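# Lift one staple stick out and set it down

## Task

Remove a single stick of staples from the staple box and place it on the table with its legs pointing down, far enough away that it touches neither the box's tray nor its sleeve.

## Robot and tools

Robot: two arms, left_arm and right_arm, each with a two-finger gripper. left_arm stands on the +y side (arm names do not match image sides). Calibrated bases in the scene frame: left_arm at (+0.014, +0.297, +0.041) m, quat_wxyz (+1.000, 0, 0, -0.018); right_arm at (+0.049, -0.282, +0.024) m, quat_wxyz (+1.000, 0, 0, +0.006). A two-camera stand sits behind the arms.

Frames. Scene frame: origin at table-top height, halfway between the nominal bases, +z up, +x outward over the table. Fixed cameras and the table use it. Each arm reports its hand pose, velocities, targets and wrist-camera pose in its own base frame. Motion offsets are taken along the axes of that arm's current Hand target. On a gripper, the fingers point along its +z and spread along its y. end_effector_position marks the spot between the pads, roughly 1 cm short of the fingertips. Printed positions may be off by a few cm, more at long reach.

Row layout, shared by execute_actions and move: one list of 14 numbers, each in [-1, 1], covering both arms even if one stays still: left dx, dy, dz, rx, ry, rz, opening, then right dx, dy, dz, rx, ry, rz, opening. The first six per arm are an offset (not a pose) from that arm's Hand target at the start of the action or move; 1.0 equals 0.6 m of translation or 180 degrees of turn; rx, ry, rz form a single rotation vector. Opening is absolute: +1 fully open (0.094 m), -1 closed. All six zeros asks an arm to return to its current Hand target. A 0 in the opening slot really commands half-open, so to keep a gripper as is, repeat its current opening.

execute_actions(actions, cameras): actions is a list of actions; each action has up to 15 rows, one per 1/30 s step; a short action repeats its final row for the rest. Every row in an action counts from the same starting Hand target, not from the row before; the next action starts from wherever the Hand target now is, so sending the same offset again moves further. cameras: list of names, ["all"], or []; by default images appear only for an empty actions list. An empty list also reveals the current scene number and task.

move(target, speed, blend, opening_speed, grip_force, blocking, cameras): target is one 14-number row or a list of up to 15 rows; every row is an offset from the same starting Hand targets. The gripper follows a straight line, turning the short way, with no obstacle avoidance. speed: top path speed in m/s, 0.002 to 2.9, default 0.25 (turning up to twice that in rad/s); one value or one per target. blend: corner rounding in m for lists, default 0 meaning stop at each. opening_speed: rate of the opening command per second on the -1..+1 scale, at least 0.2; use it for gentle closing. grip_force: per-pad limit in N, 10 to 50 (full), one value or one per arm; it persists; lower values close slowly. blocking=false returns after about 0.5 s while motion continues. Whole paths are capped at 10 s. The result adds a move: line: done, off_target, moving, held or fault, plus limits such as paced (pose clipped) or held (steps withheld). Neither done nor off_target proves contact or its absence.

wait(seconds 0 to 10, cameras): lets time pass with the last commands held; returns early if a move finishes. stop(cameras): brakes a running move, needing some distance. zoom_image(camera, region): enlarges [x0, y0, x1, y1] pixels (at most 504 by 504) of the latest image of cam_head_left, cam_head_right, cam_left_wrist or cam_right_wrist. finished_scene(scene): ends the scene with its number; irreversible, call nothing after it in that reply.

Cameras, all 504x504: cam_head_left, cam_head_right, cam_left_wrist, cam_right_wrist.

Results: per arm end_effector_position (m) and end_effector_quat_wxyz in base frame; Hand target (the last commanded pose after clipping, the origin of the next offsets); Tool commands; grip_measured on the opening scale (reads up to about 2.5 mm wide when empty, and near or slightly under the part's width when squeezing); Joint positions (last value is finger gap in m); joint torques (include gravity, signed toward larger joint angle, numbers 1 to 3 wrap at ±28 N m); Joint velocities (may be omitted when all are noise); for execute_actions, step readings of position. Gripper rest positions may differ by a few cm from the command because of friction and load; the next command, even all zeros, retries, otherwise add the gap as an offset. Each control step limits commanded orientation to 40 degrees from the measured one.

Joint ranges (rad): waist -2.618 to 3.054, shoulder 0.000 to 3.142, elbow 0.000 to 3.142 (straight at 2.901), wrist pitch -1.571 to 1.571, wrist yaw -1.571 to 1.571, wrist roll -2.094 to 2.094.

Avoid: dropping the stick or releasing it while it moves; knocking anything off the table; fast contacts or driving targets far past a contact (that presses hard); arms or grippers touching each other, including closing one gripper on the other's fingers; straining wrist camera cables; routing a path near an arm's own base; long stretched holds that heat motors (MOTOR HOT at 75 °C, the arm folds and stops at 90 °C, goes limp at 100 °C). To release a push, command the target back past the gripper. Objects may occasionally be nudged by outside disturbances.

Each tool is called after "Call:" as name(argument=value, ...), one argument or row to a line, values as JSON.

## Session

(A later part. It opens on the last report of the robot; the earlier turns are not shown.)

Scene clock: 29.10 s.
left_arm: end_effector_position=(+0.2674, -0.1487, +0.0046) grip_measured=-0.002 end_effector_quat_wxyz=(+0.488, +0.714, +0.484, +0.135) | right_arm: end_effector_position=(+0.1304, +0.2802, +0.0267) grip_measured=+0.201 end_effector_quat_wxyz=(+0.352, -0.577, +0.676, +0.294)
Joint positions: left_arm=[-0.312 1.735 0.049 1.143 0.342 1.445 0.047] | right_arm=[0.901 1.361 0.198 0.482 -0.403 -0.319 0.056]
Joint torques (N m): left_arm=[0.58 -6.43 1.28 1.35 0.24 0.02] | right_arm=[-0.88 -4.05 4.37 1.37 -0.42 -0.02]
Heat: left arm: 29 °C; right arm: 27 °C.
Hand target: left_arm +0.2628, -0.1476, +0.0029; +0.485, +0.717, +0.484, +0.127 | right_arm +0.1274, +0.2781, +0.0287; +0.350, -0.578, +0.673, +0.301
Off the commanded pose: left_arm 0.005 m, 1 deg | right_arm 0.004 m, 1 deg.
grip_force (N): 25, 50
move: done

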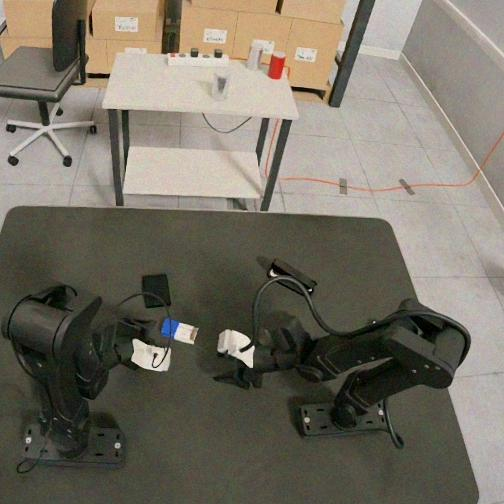

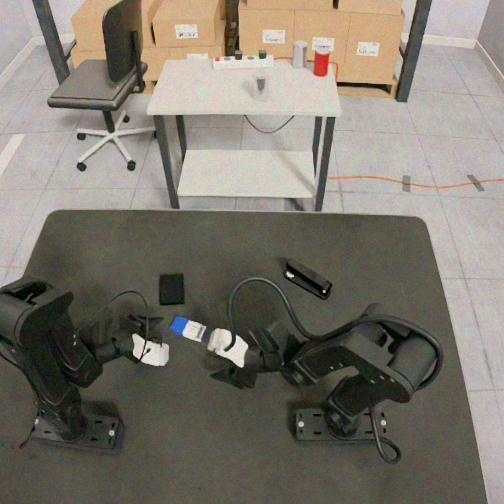

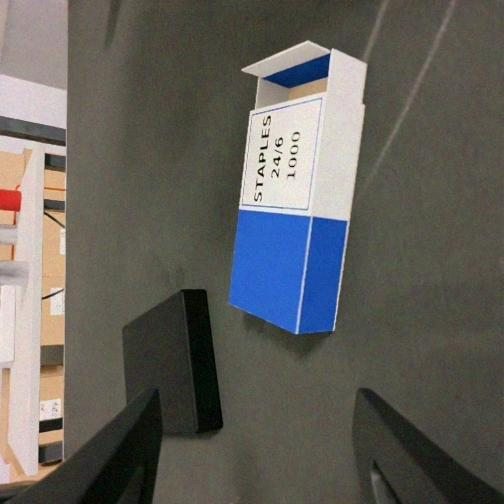

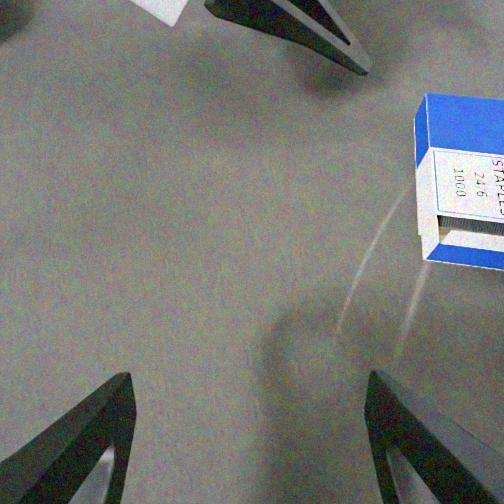

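Call:
move(
  target=[
    [-0.0335,0.0955,-0.058,0,0,0,0.1,0,0,-0.03,0,0,0,0.2],
    [0.0288,0.127,-0.0073,0.294,-0.032,-0.0987,0.1,-0.0163,-0.149,0.0165,0.055,0,0.0386,0.2],
  ],
  speed=0.2,
  blend=[0.02,0],
  cameras=["all"],
)

Call:
zoom_image(
  camera="cam_right_wrist",
  region=[100, 150, 400, 450],
)

Scene clock: 33.80 s.
left_arm: end_effector_position=(+0.3097, -0.1357, +0.0602) grip_measured=+0.098 end_effector_quat_wxyz=(+0.151, +0.783, +0.568, -0.202) | right_arm: end_effector_position=(+0.2085, +0.2744, +0.0269) grip_measured=+0.201 end_effector_quat_wxyz=(+0.369, -0.510, +0.731, +0.263)
Joint positions: left_arm=[-0.155 1.905 1.339 -1.086 0.505 1.752 0.052] | right_arm=[0.705 1.527 0.344 0.484 -0.417 -0.318 0.056]
Joint torques (N m): left_arm=[0.62 -8.68 6.46 -0.07 0.36 0.11] | right_arm=[-0.75 -2.44 6.86 1.63 -0.15 0.05]
Heat: left arm: 29 °C; right arm: 28 °C.
Hand target: left_arm +0.3121, -0.1355, +0.0626; +0.152, +0.782, +0.567, -0.209 | right_arm +0.2179, +0.2782, +0.0310; +0.380, -0.504, +0.730, +0.262
Off the commanded pose: left_arm 0.003 m, 1 deg | right_arm 0.011 m, 1 deg.
grip_force (N): 25, 50
move: off_target (right_arm)

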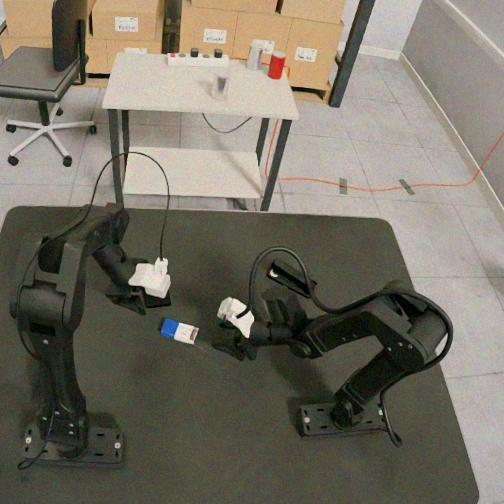

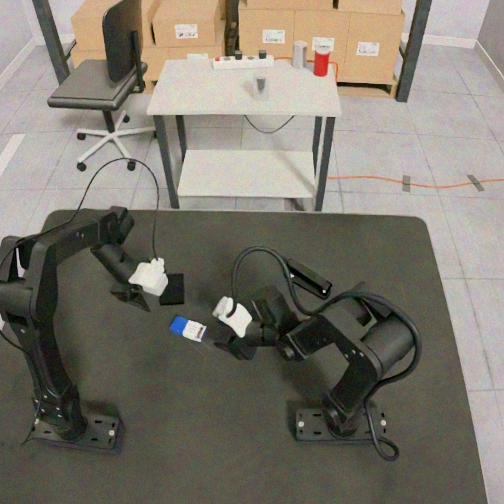

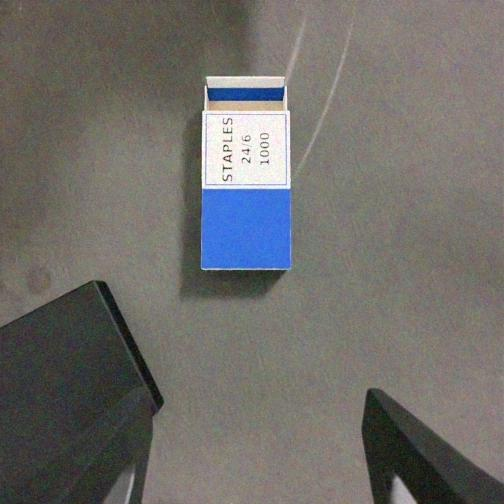

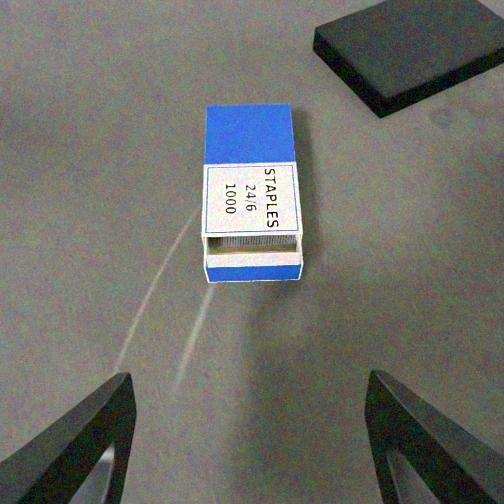

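Scaled by 1.680.

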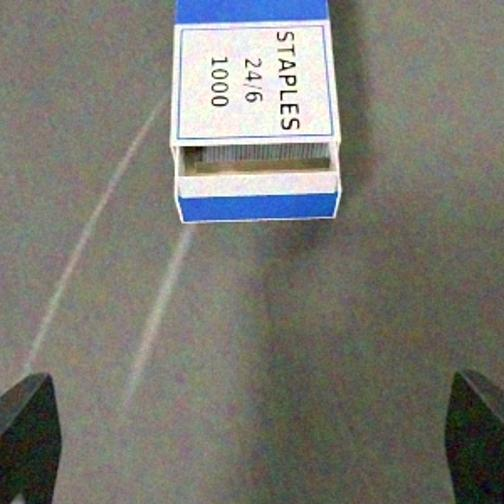

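Call:
move(
  target=[
    [-0.001,-0.0028,0.1798,0,0,0,0.1,-0.0067,0.0007,0.0957,0,0,0,0.2],
    [-0.001,-0.0028,0.1798,0,0,0,-0.185,-0.0067,0.0007,0.0957,0,0,0,0.2],
  ],
  speed=0.12,
  grip_force=[12,30],
  cameras=["cam_left_wrist","cam_right_wrist"],
)

Call:
zoom_image(
  camera="cam_right_wrist",
  region=[100, 204, 400, 504],
)

Scene clock: 38.43 s.
left_arm: end_effector_position=(+0.2977, -0.1849, -0.0250) grip_measured=-0.183 end_effector_quat_wxyz=(+0.155, +0.784, +0.566, -0.202) | right_arm: end_effector_position=(+0.2314, +0.3183, +0.0017) grip_measured=+0.201 end_effector_quat_wxyz=(+0.375, -0.505, +0.732, +0.261)
Joint positions: left_arm=[-0.302 2.032 1.14 -0.673 0.516 1.589 0.038] | right_arm=[0.784 1.819 0.482 0.67 -0.345 -0.256 0.056]
Joint torques (N m): left_arm=[-0.39 -9.37 3.19 0.37 0.33 -0.12] | right_arm=[0.62 -3.84 5.89 1.62 -0.06 0.08]
Heat: left arm: 28 °C; right arm: 28 °C.
Hand target: left_arm +0.2937, -0.1869, -0.0304; +0.153, +0.782, +0.567, -0.209 | right_arm +0.2349, +0.3246, +0.0015; +0.380, -0.504, +0.730, +0.262
Off the commanded pose: left_arm 0.007 m, 1 deg | right_arm 0.007 m, 1 deg.
grip_force (N): 12, 30
move: done
Images, in order (width x height): cam_left_wrist 504x504, cam_right_wrist 504x504.

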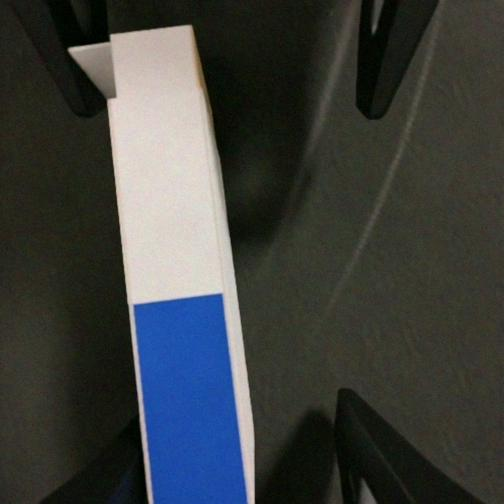

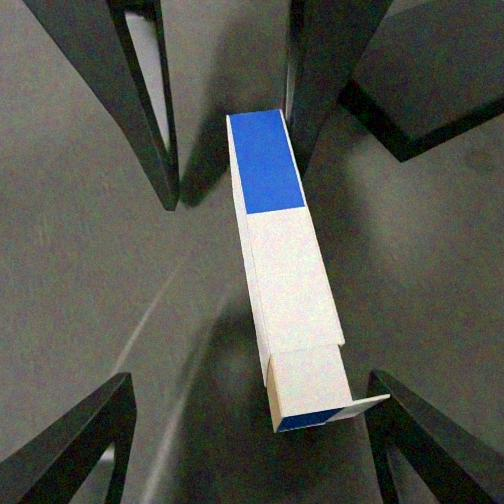

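Scaled by 1.680.

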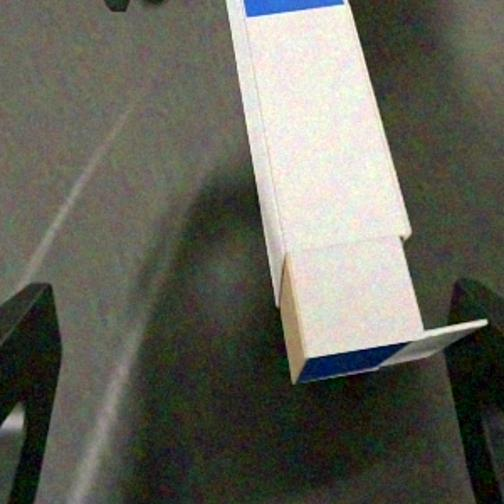

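Call:
move(
  target=[
    [0,0.0125,0,0,0,0,-0.185,0,0,-0.1,0,0,0,0.2],
    [0,0.0125,0,0,0,0,-0.75,0,0,-0.1,0,0,0,0.2],
    [-0.025,0.0125,-0.0433,0,0,0,-0.75,0,0,-0.1,0,0,0,0.2],
    [-0.0458,0.0125,-0.0794,-0.274,0,0.158,-0.75,0,0,-0.1,0,0,0,0.2],
  ],
  speed=[0.12,0.12,0.12,0.25],
  blend=[0,0,0.01,0],
  grip_force=[30,50],
  cameras=["all"],
)

Scene clock: 46.40 s.
left_arm: end_effector_position=(+0.3064, -0.1876, +0.0281) grip_measured=-0.674 end_effector_quat_wxyz=(+0.505, +0.759, +0.398, +0.098) | right_arm: end_effector_position=(+0.2219, +0.2816, +0.0342) grip_measured=+0.201 end_effector_quat_wxyz=(+0.382, -0.503, +0.732, +0.256)
Joint positions: left_arm=[-0.302 1.696 0.312 0.812 0.516 1.588 0.015] | right_arm=[0.708 1.545 0.386 0.486 -0.389 -0.306 0.056]
Joint torques (N m): left_arm=[-0.09 -5.39 2.32 1.62 0.32 -0.11] | right_arm=[-0.79 -5.98 4.07 1.36 -0.37 -0.07]
Heat: left arm: 28 °C; right arm: 28 °C.
Hand target: left_arm +0.3007, -0.1891, +0.0244; +0.507, +0.759, +0.399, +0.086 | right_arm +0.2176, +0.2785, +0.0358; +0.380, -0.504, +0.730, +0.262
Off the commanded pose: left_arm 0.007 m, 1 deg | right_arm 0.005 m, 1 deg.
grip_force (N): 30, 50
move: done

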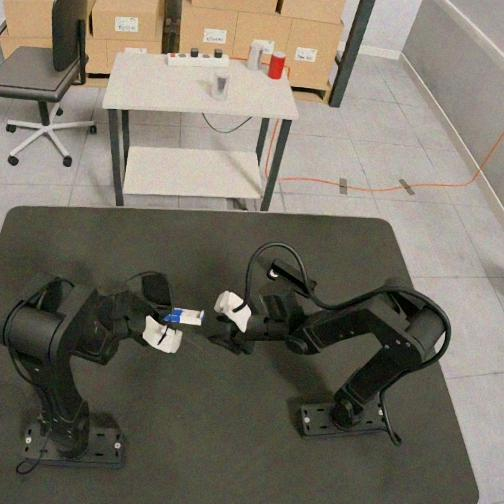

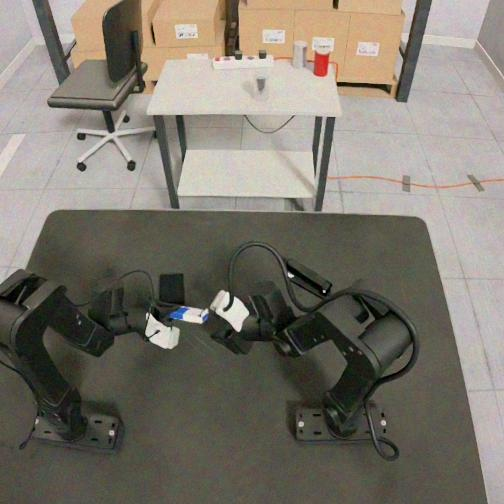

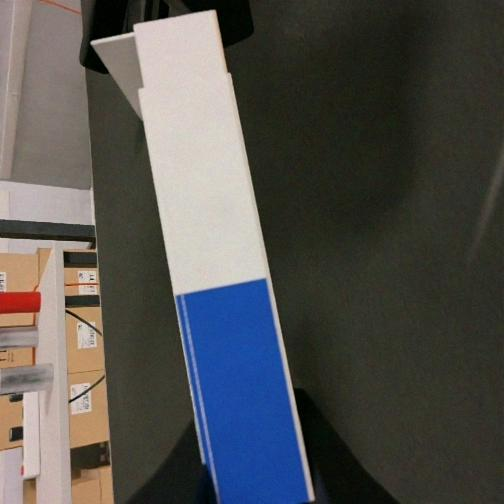

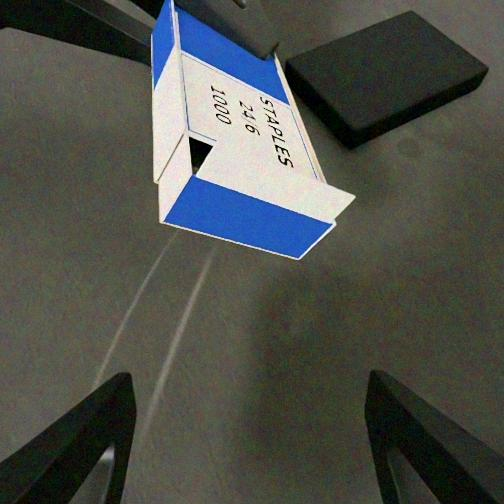

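Call:
move(
  target=[
    [-0.0185,-0.083,0.0255,0,0,0,-0.75,0,0,-0.03,0,0,0,0.2],
    [-0.0145,-0.0955,0.0325,0,0,0,-0.75,0,0,-0.03,0,0,0,0.2],
    [-0.0145,-0.0722,0.0325,0,0,0,0.0,0,0,-0.03,0,0,0,0.2],
    [-0.0145,-0.088,-0.0508,0,0,0,0.0,0,0,-0.03,0,0,0,0.2],
  ],
  speed=[0.12,0.02,0.02,0.04],
  opening_speed=0.7,
  cameras=["all"],
)

Scene clock: 52.97 s.
left_arm: end_effector_position=(+0.2559, -0.1654, -0.0026) grip_measured=-0.002 end_effector_quat_wxyz=(+0.508, +0.757, +0.399, +0.095) | right_arm: end_effector_position=(+0.2178, +0.2682, +0.0457) grip_measured=+0.201 end_effector_quat_wxyz=(+0.383, -0.502, +0.732, +0.256)
Joint positions: left_arm=[-0.258 1.854 0.08 1.192 0.559 1.606 0.047] | right_arm=[0.673 1.437 0.365 0.392 -0.416 -0.329 0.056]
Joint torques (N m): left_arm=[0.53 -6.93 0.85 1.31 0.36 -0.01] | right_arm=[-0.92 -5.09 4.14 1.3 -0.45 -0.04]
Heat: left arm: 28 °C; right arm: 28 °C.
Hand target: left_arm +0.2513, -0.1649, -0.0031; +0.507, +0.759, +0.399, +0.087 | right_arm +0.2123, +0.2648, +0.0462; +0.380, -0.504, +0.730, +0.262
Off the commanded pose: left_arm 0.005 m, 1 deg | right_arm 0.006 m, 1 deg.
grip_force (N): 30, 50
move: done

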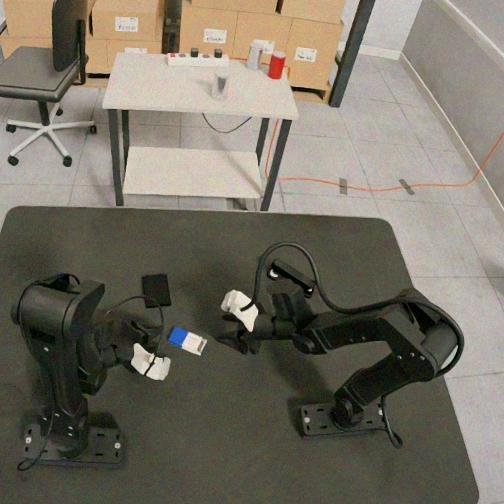

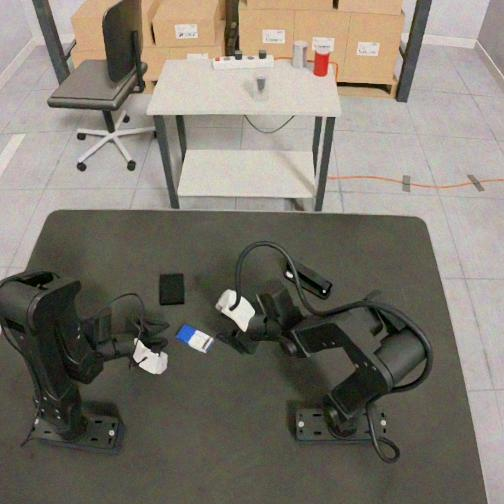

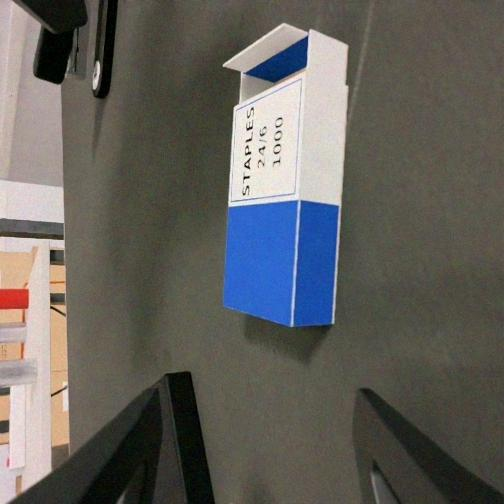

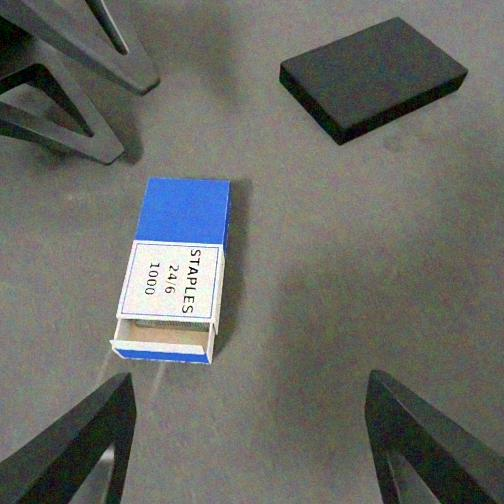

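Call:
move(
  target=[
    [-0.0317,0.0978,-0.055,0,0,0,0.0,0,0,0,0,0,0,0.2],
    [0.0123,0.1008,0.0047,0.292,-0.020,-0.1266,-1,0.045,0.065,0.002,0.0282,0,0.0198,0.2],
  ],
  speed=0.22,
  blend=[0.02,0],
  grip_force=[50,30],
  cameras=["all"],
)

Call:
zoom_image(
  camera="cam_right_wrist",
  region=[100, 150, 400, 450],
)

Scene clock: 58.23 s.
left_arm: end_effector_position=(+0.2889, -0.1685, +0.0428) grip_measured=-0.988 end_effector_quat_wxyz=(+0.142, +0.812, +0.524, -0.213) | right_arm: end_effector_position=(+0.1721, +0.2650, +0.0200) grip_measured=+0.201 end_effector_quat_wxyz=(+0.385, -0.467, +0.760, +0.239)
Joint positions: left_arm=[-0.264 1.915 1.278 -1.016 0.512 1.754 0.001] | right_arm=[0.894 1.407 0.179 0.587 -0.171 -0.122 0.056]
Joint torques (N m): left_arm=[-0.62 -8.68 6.26 -0.12 0.33 0.09] | right_arm=[0.84 -3.75 3.54 1.73 0.06 0.05]
Heat: left arm: 28 °C; right arm: 29 °C.
Hand target: left_arm +0.2891, -0.1720, +0.0444; +0.139, +0.815, +0.518, -0.219 | right_arm +0.1708, +0.2650, +0.0234; +0.393, -0.464, +0.756, +0.241
Off the commanded pose: left_arm 0.004 m, 1 deg | right_arm 0.004 m, 1 deg.
grip_force (N): 50, 30
move: done

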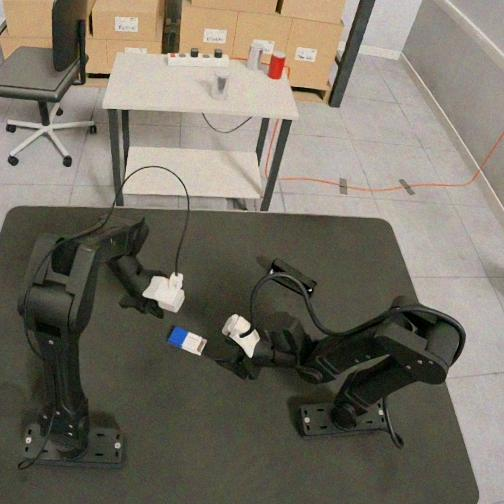

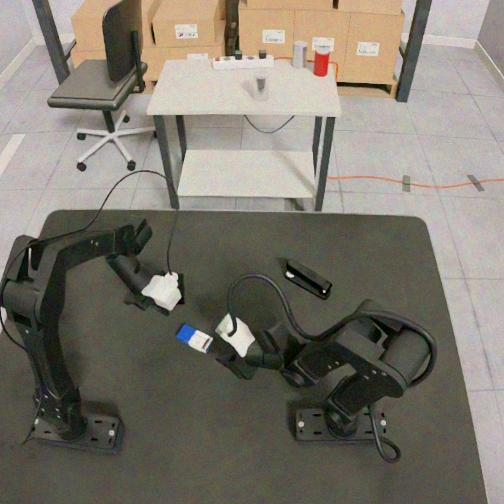

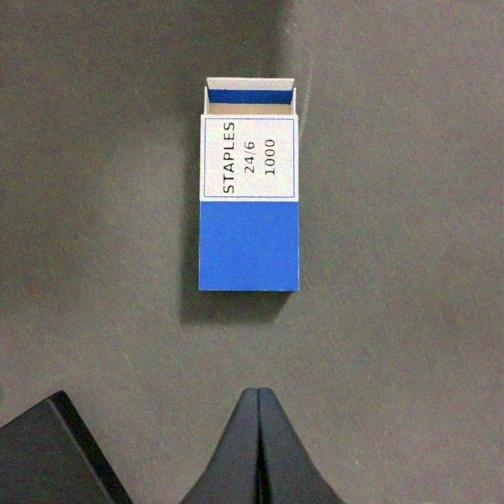

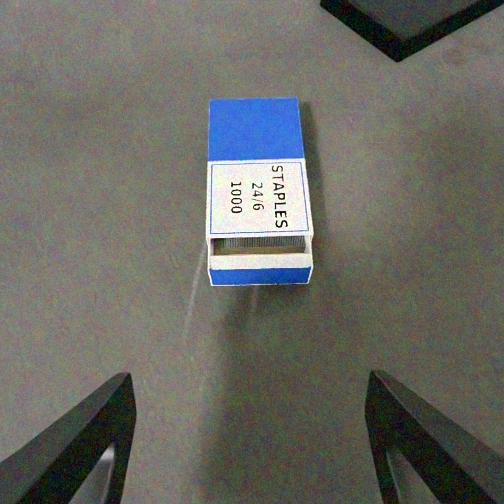

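Scaled by 1.680.

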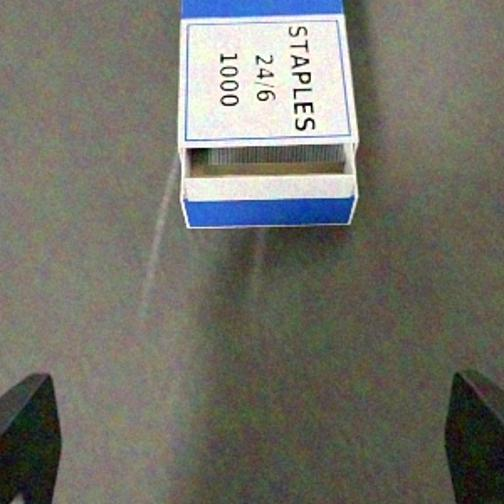

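Call:
move(
  target=[
    [-0.0065,0.0007,0.1293,0,0,0,-1,0.0015,-0.0058,0.055,0,0,0,0.2],
    [0,0.0007,0.1408,0,0,0,-1,0.0015,-0.0058,0.07,0,0,0,0.2],
  ],
  speed=[0.08,0.03],
  cameras=["cam_left_wrist","cam_right_wrist"],
)

Call:
zoom_image(
  camera="cam_right_wrist",
  region=[100, 204, 400, 504],
)

Scene clock: 61.43 s.
left_arm: end_effector_position=(+0.2744, -0.2091, -0.0129) grip_measured=-0.988 end_effector_quat_wxyz=(+0.145, +0.816, +0.516, -0.217) | right_arm: end_effector_position=(+0.1854, +0.2874, -0.0037) grip_measured=+0.201 end_effector_quat_wxyz=(+0.386, -0.468, +0.758, +0.240)
Joint positions: left_arm=[-0.388 2.004 1.151 -0.735 0.528 1.63 0.001] | right_arm=[0.911 1.698 0.242 0.819 -0.16 -0.114 0.056]
Joint torques (N m): left_arm=[-0.58 -7.17 2.48 0.67 0.23 -0.1] | right_arm=[0.7 -2.74 4.98 1.7 0.06 0.12]
Heat: left arm: 28 °C; right arm: 29 °C.
Hand target: left_arm +0.2716, -0.2104, -0.0287; +0.139, +0.815, +0.518, -0.219 | right_arm +0.1891, +0.2937, -0.0014; +0.393, -0.464, +0.756, +0.242
Off the commanded pose: left_arm 0.016 m, 1 deg | right_arm 0.008 m, 1 deg.
grip_force (N): 50, 30
move: off_target (left_arm)
Images, in order (width x height): cam_left_wrist 504x504, cam_right_wrist 504x504.

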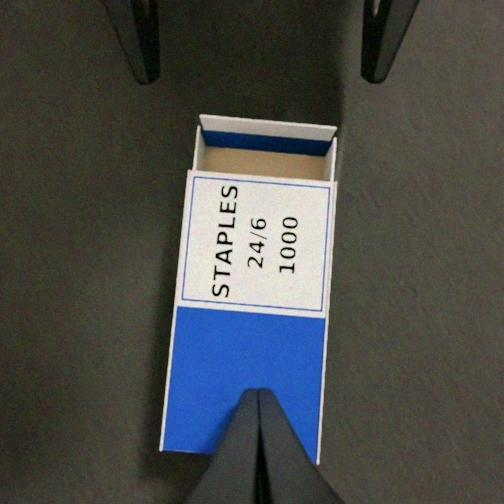

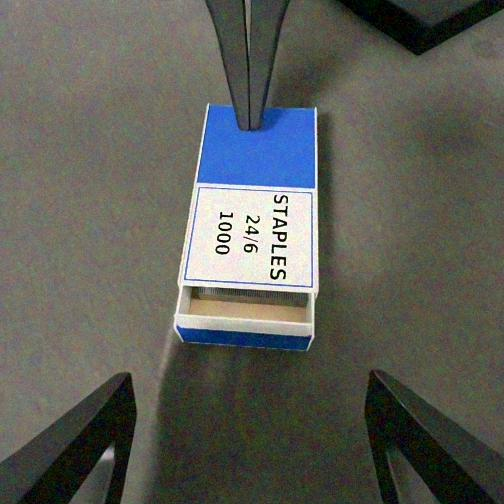

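Scaled by 1.680.

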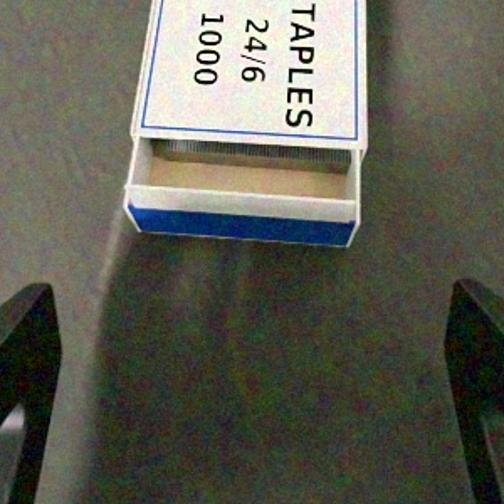

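Call:
move(
  target=[
    [0,0,0,0,0,0,-1,0.0087,0.005,0.0303,0.0196,0,0.0137,0.2],
    [0,0,0,0,0,0,-1,0.0087,0.005,0.0303,0.0196,0,0.0137,-0.15],
  ],
  speed=0.05,
  cameras=["cam_left_wrist","cam_right_wrist"],
)

Call:
zoom_image(
  camera="cam_right_wrist",
  region=[100, 204, 400, 504],
)

Scene clock: 64.27 s.
left_arm: end_effector_position=(+0.2744, -0.2091, -0.0129) grip_measured=-0.988 end_effector_quat_wxyz=(+0.145, +0.816, +0.516, -0.217) | right_arm: end_effector_position=(+0.1912, +0.3032, -0.0125) grip_measured=-0.149 end_effector_quat_wxyz=(+0.404, -0.438, +0.770, +0.229)
Joint positions: left_arm=[-0.388 2.004 1.151 -0.735 0.528 1.63 0.001] | right_arm=[0.986 1.829 0.279 0.944 -0.038 -0.028 0.04]
Joint torques (N m): left_arm=[-0.58 -7.27 2.52 0.67 0.25 -0.1] | right_arm=[0.77 -3 3.85 1.61 0.11 0.12]
Heat: left arm: 28 °C; right arm: 29 °C.
Hand target: left_arm +0.2716, -0.2104, -0.0287; +0.139, +0.815, +0.517, -0.219 | right_arm +0.1918, +0.3056, -0.0162; +0.402, -0.435, +0.773, +0.226
Off the commanded pose: left_arm 0.016 m, 1 deg | right_arm 0.004 m, 1 deg.
grip_force (N): 50, 30
move: off_target (left_arm)
Images, in order (width x height): cam_left_wrist 504x504, cam_right_wrist 504x504.

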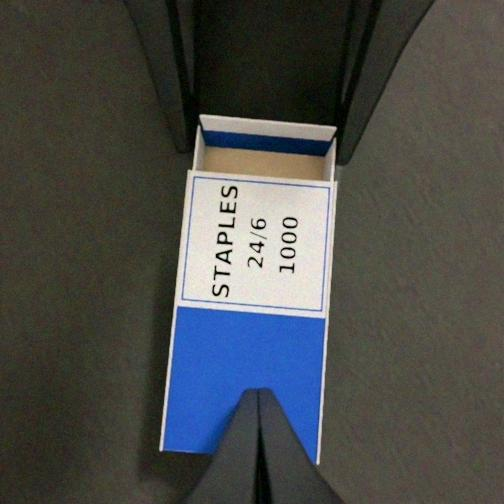

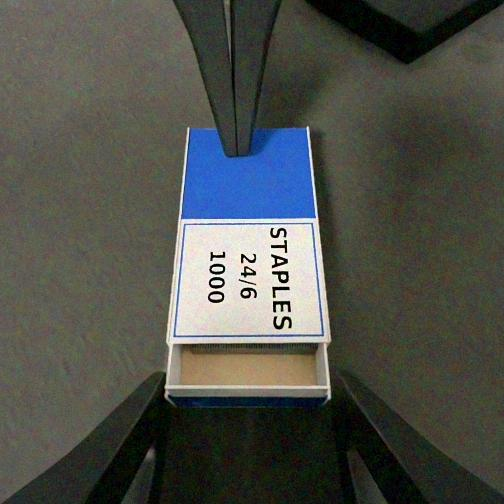

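Scaled by 1.680.

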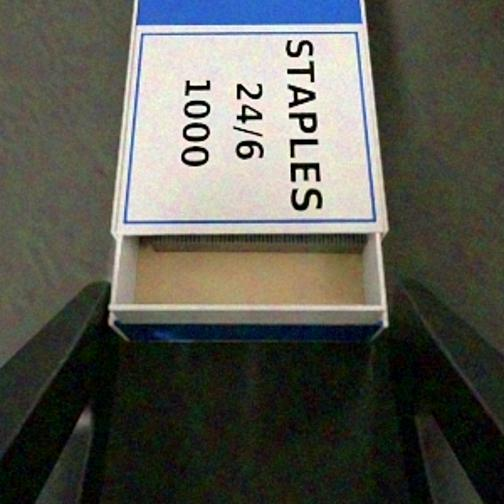

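Call:
move(
  target=[
    [0,0,0,0,0,0,-1,0,0,0,0,0,0,-0.3],
    [0,0,0,0,0,0,-1,0.024,0,-0.034,0,0,0,-0.3],
  ],
  speed=0.05,
  grip_force=[50,22],
  cameras=["cam_left_wrist","cam_right_wrist"],
)

Scene clock: 66.03 s.
left_arm: end_effector_position=(+0.2755, -0.2117, -0.0127) grip_measured=-0.988 end_effector_quat_wxyz=(+0.151, +0.815, +0.514, -0.220) | right_arm: end_effector_position=(+0.1830, +0.2909, -0.0131) grip_measured=-0.241 end_effector_quat_wxyz=(+0.409, -0.436, +0.767, +0.232)
Joint positions: left_arm=[-0.388 2.007 1.151 -0.724 0.54 1.63 0.001] | right_arm=[0.986 1.826 0.211 1.024 -0.038 -0.028 0.036]
Joint torques (N m): left_arm=[-0.62 -7.54 2.65 0.58 0.14 -0.09] | right_arm=[0.35 -6.08 0.87 1.42 0.03 0.07]
Heat: left arm: 28 °C; right arm: 29 °C.
Hand target: left_arm +0.2716, -0.2104, -0.0288; +0.139, +0.815, +0.517, -0.219 | right_arm +0.1789, +0.2843, -0.0163; +0.402, -0.435, +0.773, +0.227
Off the commanded pose: left_arm 0.017 m, 1 deg | right_arm 0.008 m, 1 deg.
grip_force (N): 50, 22
move: off_target (left_arm)
Images, in order (width x height): cam_left_wrist 504x504, cam_right_wrist 504x504.

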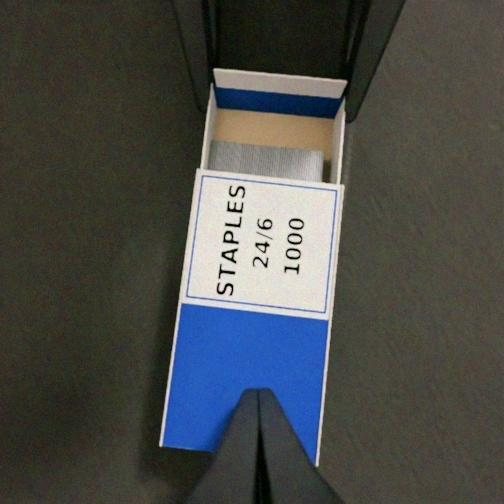

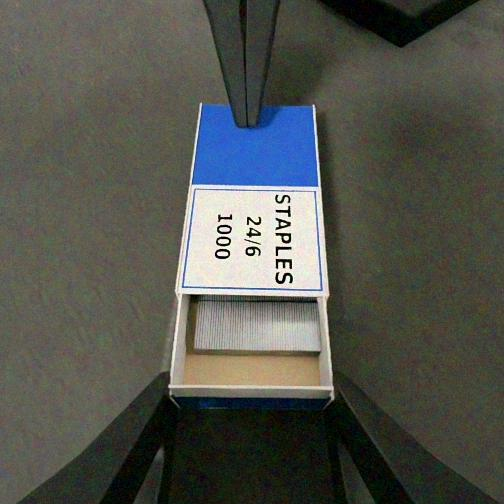

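Call:
move(
  target=[0,0,0,0,0,0,-1,0.0325,0,-0.0465,0,0,0,-0.3],
  speed=0.06,
  cameras=["cam_left_wrist","cam_right_wrist"],
)

Call:
zoom_image(
  camera="cam_right_wrist",
  region=[130, 180, 370, 420],
)

Scene clock: 67.10 s.
left_arm: end_effector_position=(+0.2755, -0.2117, -0.0127) grip_measured=-0.988 end_effector_quat_wxyz=(+0.152, +0.815, +0.514, -0.220) | right_arm: end_effector_position=(+0.1637, +0.2616, -0.0133) grip_measured=-0.241 end_effector_quat_wxyz=(+0.408, -0.436, +0.768, +0.231)
Joint positions: left_arm=[-0.388 2.007 1.151 -0.724 0.541 1.63 0.001] | right_arm=[0.986 1.767 0.073 1.099 -0.038 -0.028 0.036]
Joint torques (N m): left_arm=[-0.65 -7.57 2.61 0.57 0.16 -0.12] | right_arm=[-0.27 -4.41 0.28 1.42 0.04 0.02]
Heat: left arm: 28 °C; right arm: 29 °C.
Hand target: left_arm +0.2715, -0.2104, -0.0287; +0.139, +0.815, +0.517, -0.219 | right_arm +0.1612, +0.2551, -0.0163; +0.402, -0.435, +0.773, +0.226
Off the commanded pose: left_arm 0.017 m, 1 deg | right_arm 0.007 m, 1 deg.
grip_force (N): 50, 22
move: off_target (left_arm)
Images, in order (width x height): cam_left_wrist 504x504, cam_right_wrist 504x504.

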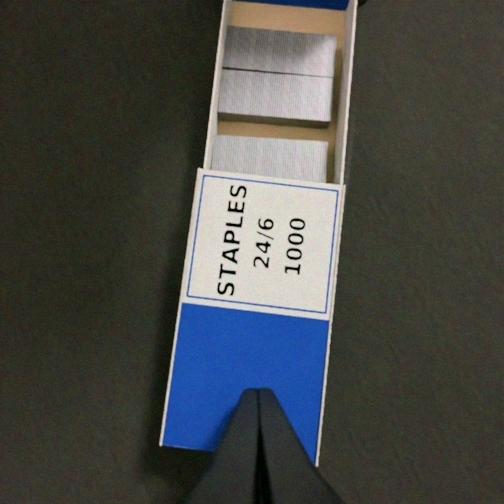

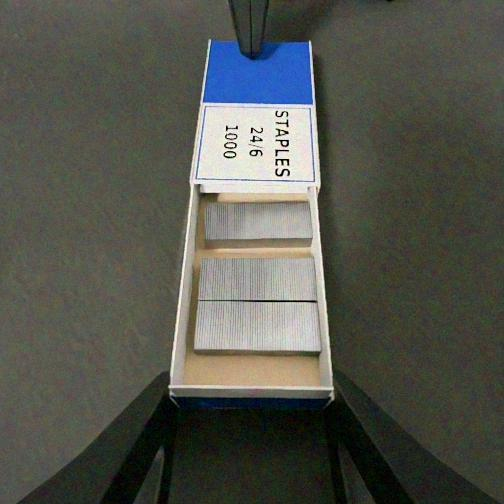

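Scaled by 2.100.

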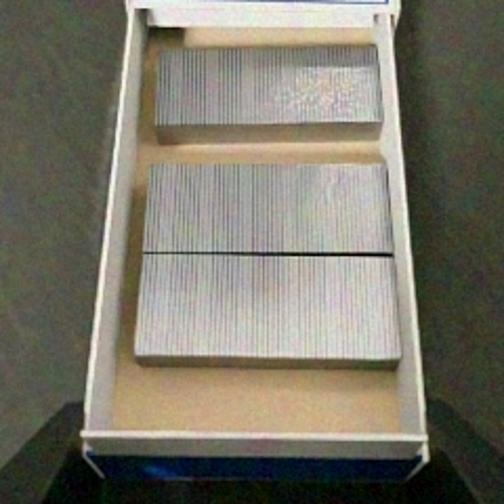

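Call:
move(
  target=[0.0433,0,-0.025,0,0,0,-1,0,0,0,0,0,0,-0.3],
  speed=0.06,
  cameras=["cam_left_wrist","cam_right_wrist"],
)

Call:
zoom_image(
  camera="cam_right_wrist",
  region=[130, 140, 370, 380],
)

Scene clock: 68.53 s.
left_arm: end_effector_position=(+0.2862, -0.1843, -0.0269) grip_measured=-0.988 end_effector_quat_wxyz=(+0.147, +0.814, +0.519, -0.214) | right_arm: end_effector_position=(+0.1637, +0.2616, -0.0133) grip_measured=-0.241 end_effector_quat_wxyz=(+0.408, -0.436, +0.768, +0.231)
Joint positions: left_arm=[-0.308 2.047 1.151 -0.728 0.522 1.712 0.001] | right_arm=[0.986 1.767 0.073 1.099 -0.038 -0.028 0.036]
Joint torques (N m): left_arm=[0.03 -9.25 4.72 -0.06 0.27 0.12] | right_arm=[-0.25 -4.38 0.34 1.43 0.05 -0.01]
Heat: left arm: 28 °C; right arm: 29 °C.
Hand target: left_arm +0.2843, -0.1833, -0.0288; +0.139, +0.815, +0.518, -0.219 | right_arm +0.1612, +0.2551, -0.0163; +0.402, -0.435, +0.773, +0.226
Off the commanded pose: left_arm 0.003 m, 1 deg | right_arm 0.008 m, 1 deg.
grip_force (N): 50, 22
move: done
Images, in order (width x height): cam_left_wrist 504x504, cam_right_wrist 504x504.

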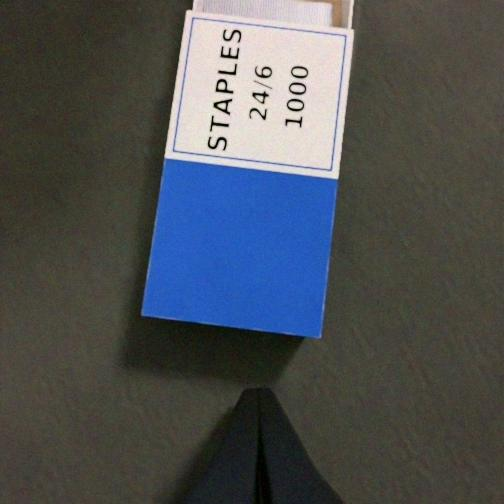

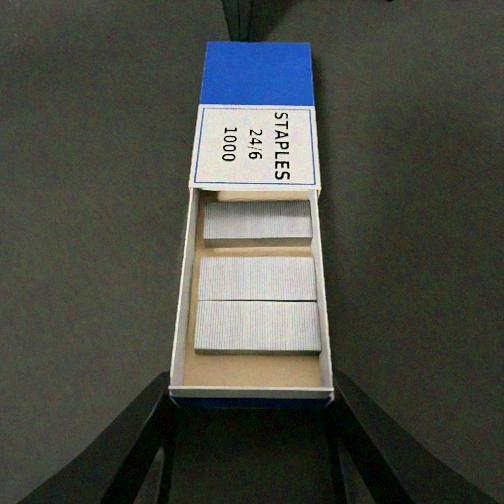

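Scaled by 2.100.

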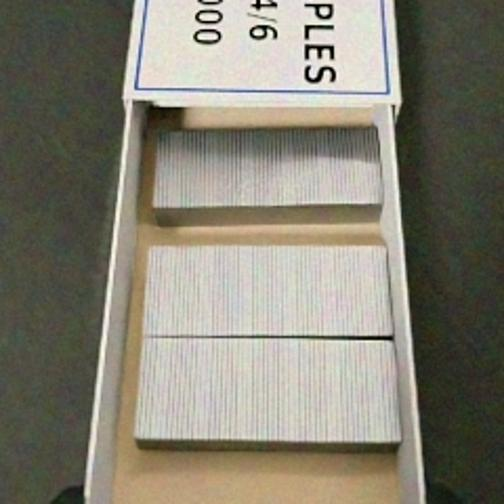

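Call:
move(
  target=[
    [-0.03,0,-0.052,0,0,0,-1,0,0,0,0,0,0,-0.3],
    [-0.0618,0.0032,-0.0102,0,0,0,-1,0,0,0,0,0,0,-0.3],
    [-0.0387,0.0032,0.03,0,0,0,-1,0,0,0,0,0,0,-0.3],
    [-0.0387,0.0032,0.03,0,0,0,-1,0.0192,0,-0.0273,0,0,0,-0.3],
  ],
  speed=[0.15,0.15,0.05,0.05],
  blend=[0.01,0.005,0,0],
  cameras=["cam_left_wrist","cam_right_wrist"],
)

Call:
zoom_image(
  camera="cam_right_wrist",
  region=[130, 140, 370, 380],
)

Scene clock: 71.33 s.
left_arm: end_effector_position=(+0.2752, -0.2140, -0.0142) grip_measured=-0.988 end_effector_quat_wxyz=(+0.152, +0.816, +0.512, -0.223) | right_arm: end_effector_position=(+0.1564, +0.2506, -0.0133) grip_measured=-0.241 end_effector_quat_wxyz=(+0.407, -0.437, +0.768, +0.230)
Joint positions: left_arm=[-0.392 2.017 1.156 -0.723 0.547 1.633 0.001] | right_arm=[0.986 1.738 0.024 1.115 -0.038 -0.028 0.036]
Joint torques (N m): left_arm=[-0.1 -7.15 2.5 0.66 0.08 -0.1] | right_arm=[-0.88 -4.51 0.54 1.2 -0.02 0.01]
Heat: left arm: 28 °C; right arm: 29 °C.
Hand target: left_arm +0.2736, -0.2104, -0.0327; +0.139, +0.815, +0.518, -0.219 | right_arm +0.1509, +0.2380, -0.0163; +0.402, -0.435, +0.773, +0.226
Off the commanded pose: left_arm 0.019 m, 2 deg | right_arm 0.014 m, 1 deg.
joint sent to its limit (right arm) — joint 3 (elbow), lower limit, where the elbow is as bent as it goes. The joint targets are off in position, not in orientation.
grip_force (N): 50, 22
move: off_target (left_arm, right_arm)
Images, in order (width x height): cam_left_wrist 504x504, cam_right_wrist 504x504.

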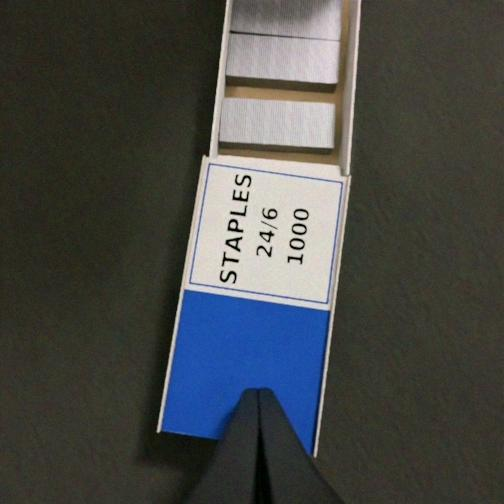

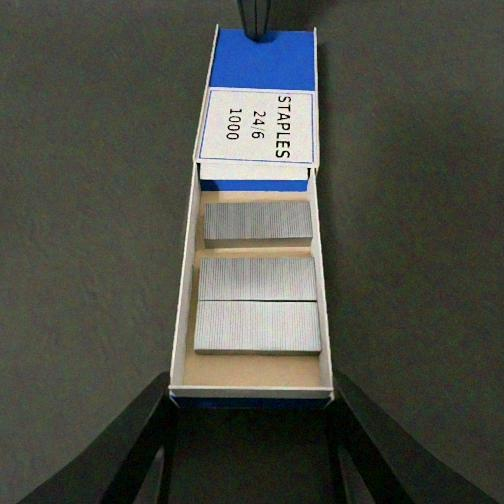

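Scaled by 2.100.

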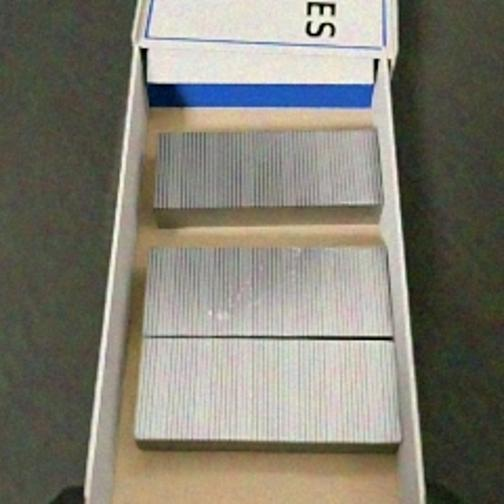

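Call:
move(
  target=[
    [0,0,0,0,0,0,-1,0,0,0,0,0,0,0.05],
    [0,0,-0.06,0,0,0,-1,-0.095,0,-0.0387,0,0,0,0.05],
    [0,0,-0.183,0,0,0,-1,-0.139,0.003,0.021,0.238,0.238,0.458,-0.45],
  ],
  speed=[0.15,0.12,0.25],
  grip_force=[50,50],
  blend=[0,0.01,0],
  cameras=["all"],
)

Call:
zoom_image(
  camera="cam_right_wrist",
  region=[130, 204, 430, 504],
)

Scene clock: 77.53 s.
left_arm: end_effector_position=(+0.2926, -0.1619, +0.0445) grip_measured=-0.988 end_effector_quat_wxyz=(+0.126, +0.813, +0.522, -0.225) | right_arm: end_effector_position=(+0.1833, +0.2936, +0.0488) grip_measured=+0.049 end_effector_quat_wxyz=(+0.032, +0.230, +0.972, +0.034)
Joint positions: left_arm=[-0.245 1.96 1.344 -1.093 0.504 1.79 0.001] | right_arm=[1.031 1.818 1.271 -0.939 0.04 1.494 0.049]
Joint torques (N m): left_arm=[0.05 -10.26 4.26 0.01 0.31 -0.04] | right_arm=[-0.02 -7.28 6.08 0.21 0.02 -0.04]
Heat: left arm: 27 °C; right arm: 29 °C.
Hand target: left_arm +0.2924, -0.1626, +0.0448; +0.127, +0.812, +0.522, -0.226 (not the last commanded pose) | right_arm +0.1825, +0.2926, +0.0485; +0.032, +0.229, +0.972, +0.032 (not the last commanded pose)
Tool commands: left_gripper/opening=-1.0 right_gripper/opening=+0.05
Off the commanded pose: left_arm 0.018 m, 2 deg | right_arm 0.007 m, 7 deg.
move: held (left_arm, right_arm; a check stopped the path); path passed 2 of 3 targets; target 3's new opening was not sent; limits=held
pose unreachable (left arm): on one or more control steps of this call, first in action 0 (counted from 0), this arm could not follow its commanded pose, so it was not sent that pose on those steps. It may still have moved: this result reports where it is.
cause: moving toward the commanded pose would bring a part of the arm too close to another arm (this arm's wrist camera and the right arm's wrist (the part past joint 4), along the way the arms are being sent, or toward where that arm still pushes).
pose unreachable (right arm): on one or more control steps of this call, first in action 0 (counted from 0), this arm could not follow its commanded pose, so it was not sent that pose on those steps. It may still have moved: this result reports where it is.
cause: moving toward the commanded pose would bring a part of the arm too close to another arm (this arm's wrist (the part past joint 4) and the left arm's wrist camera, along the way the arms are being sent, or toward where that arm still pushes).

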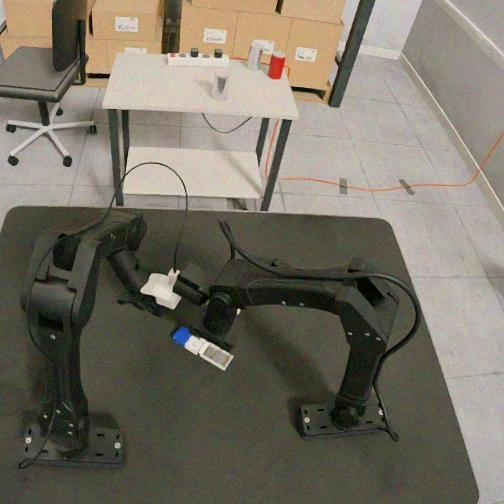

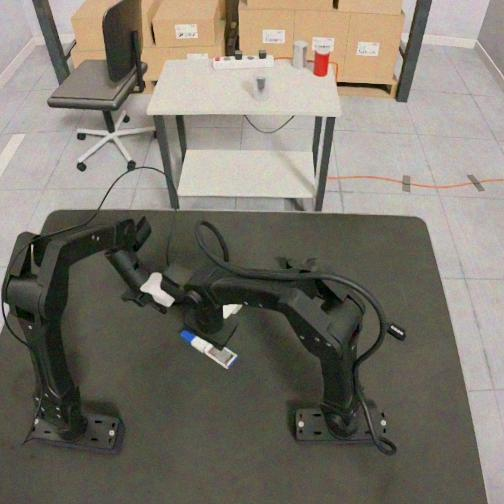

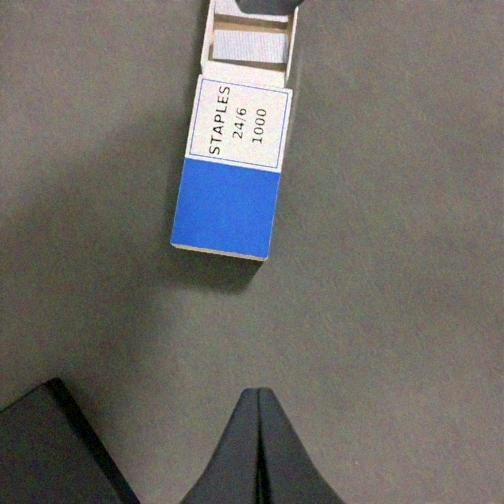

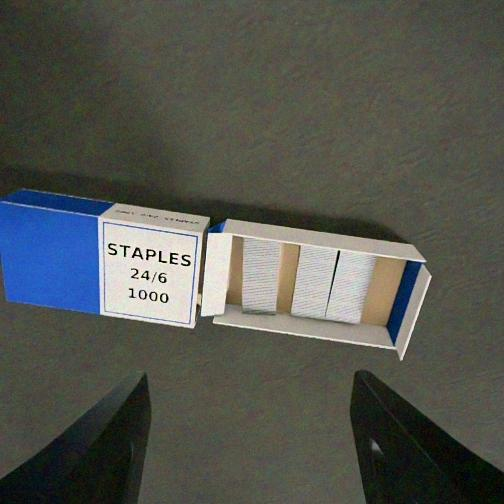

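Scaled by 1.680.

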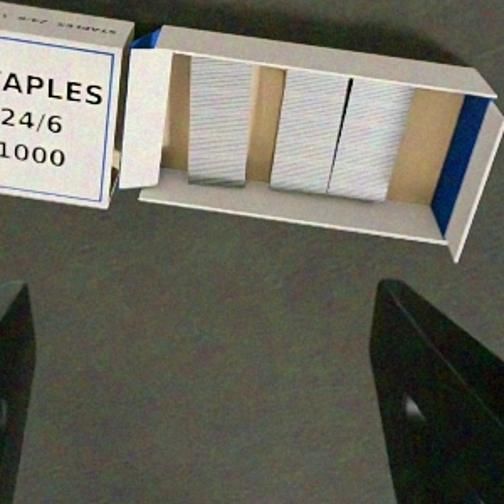

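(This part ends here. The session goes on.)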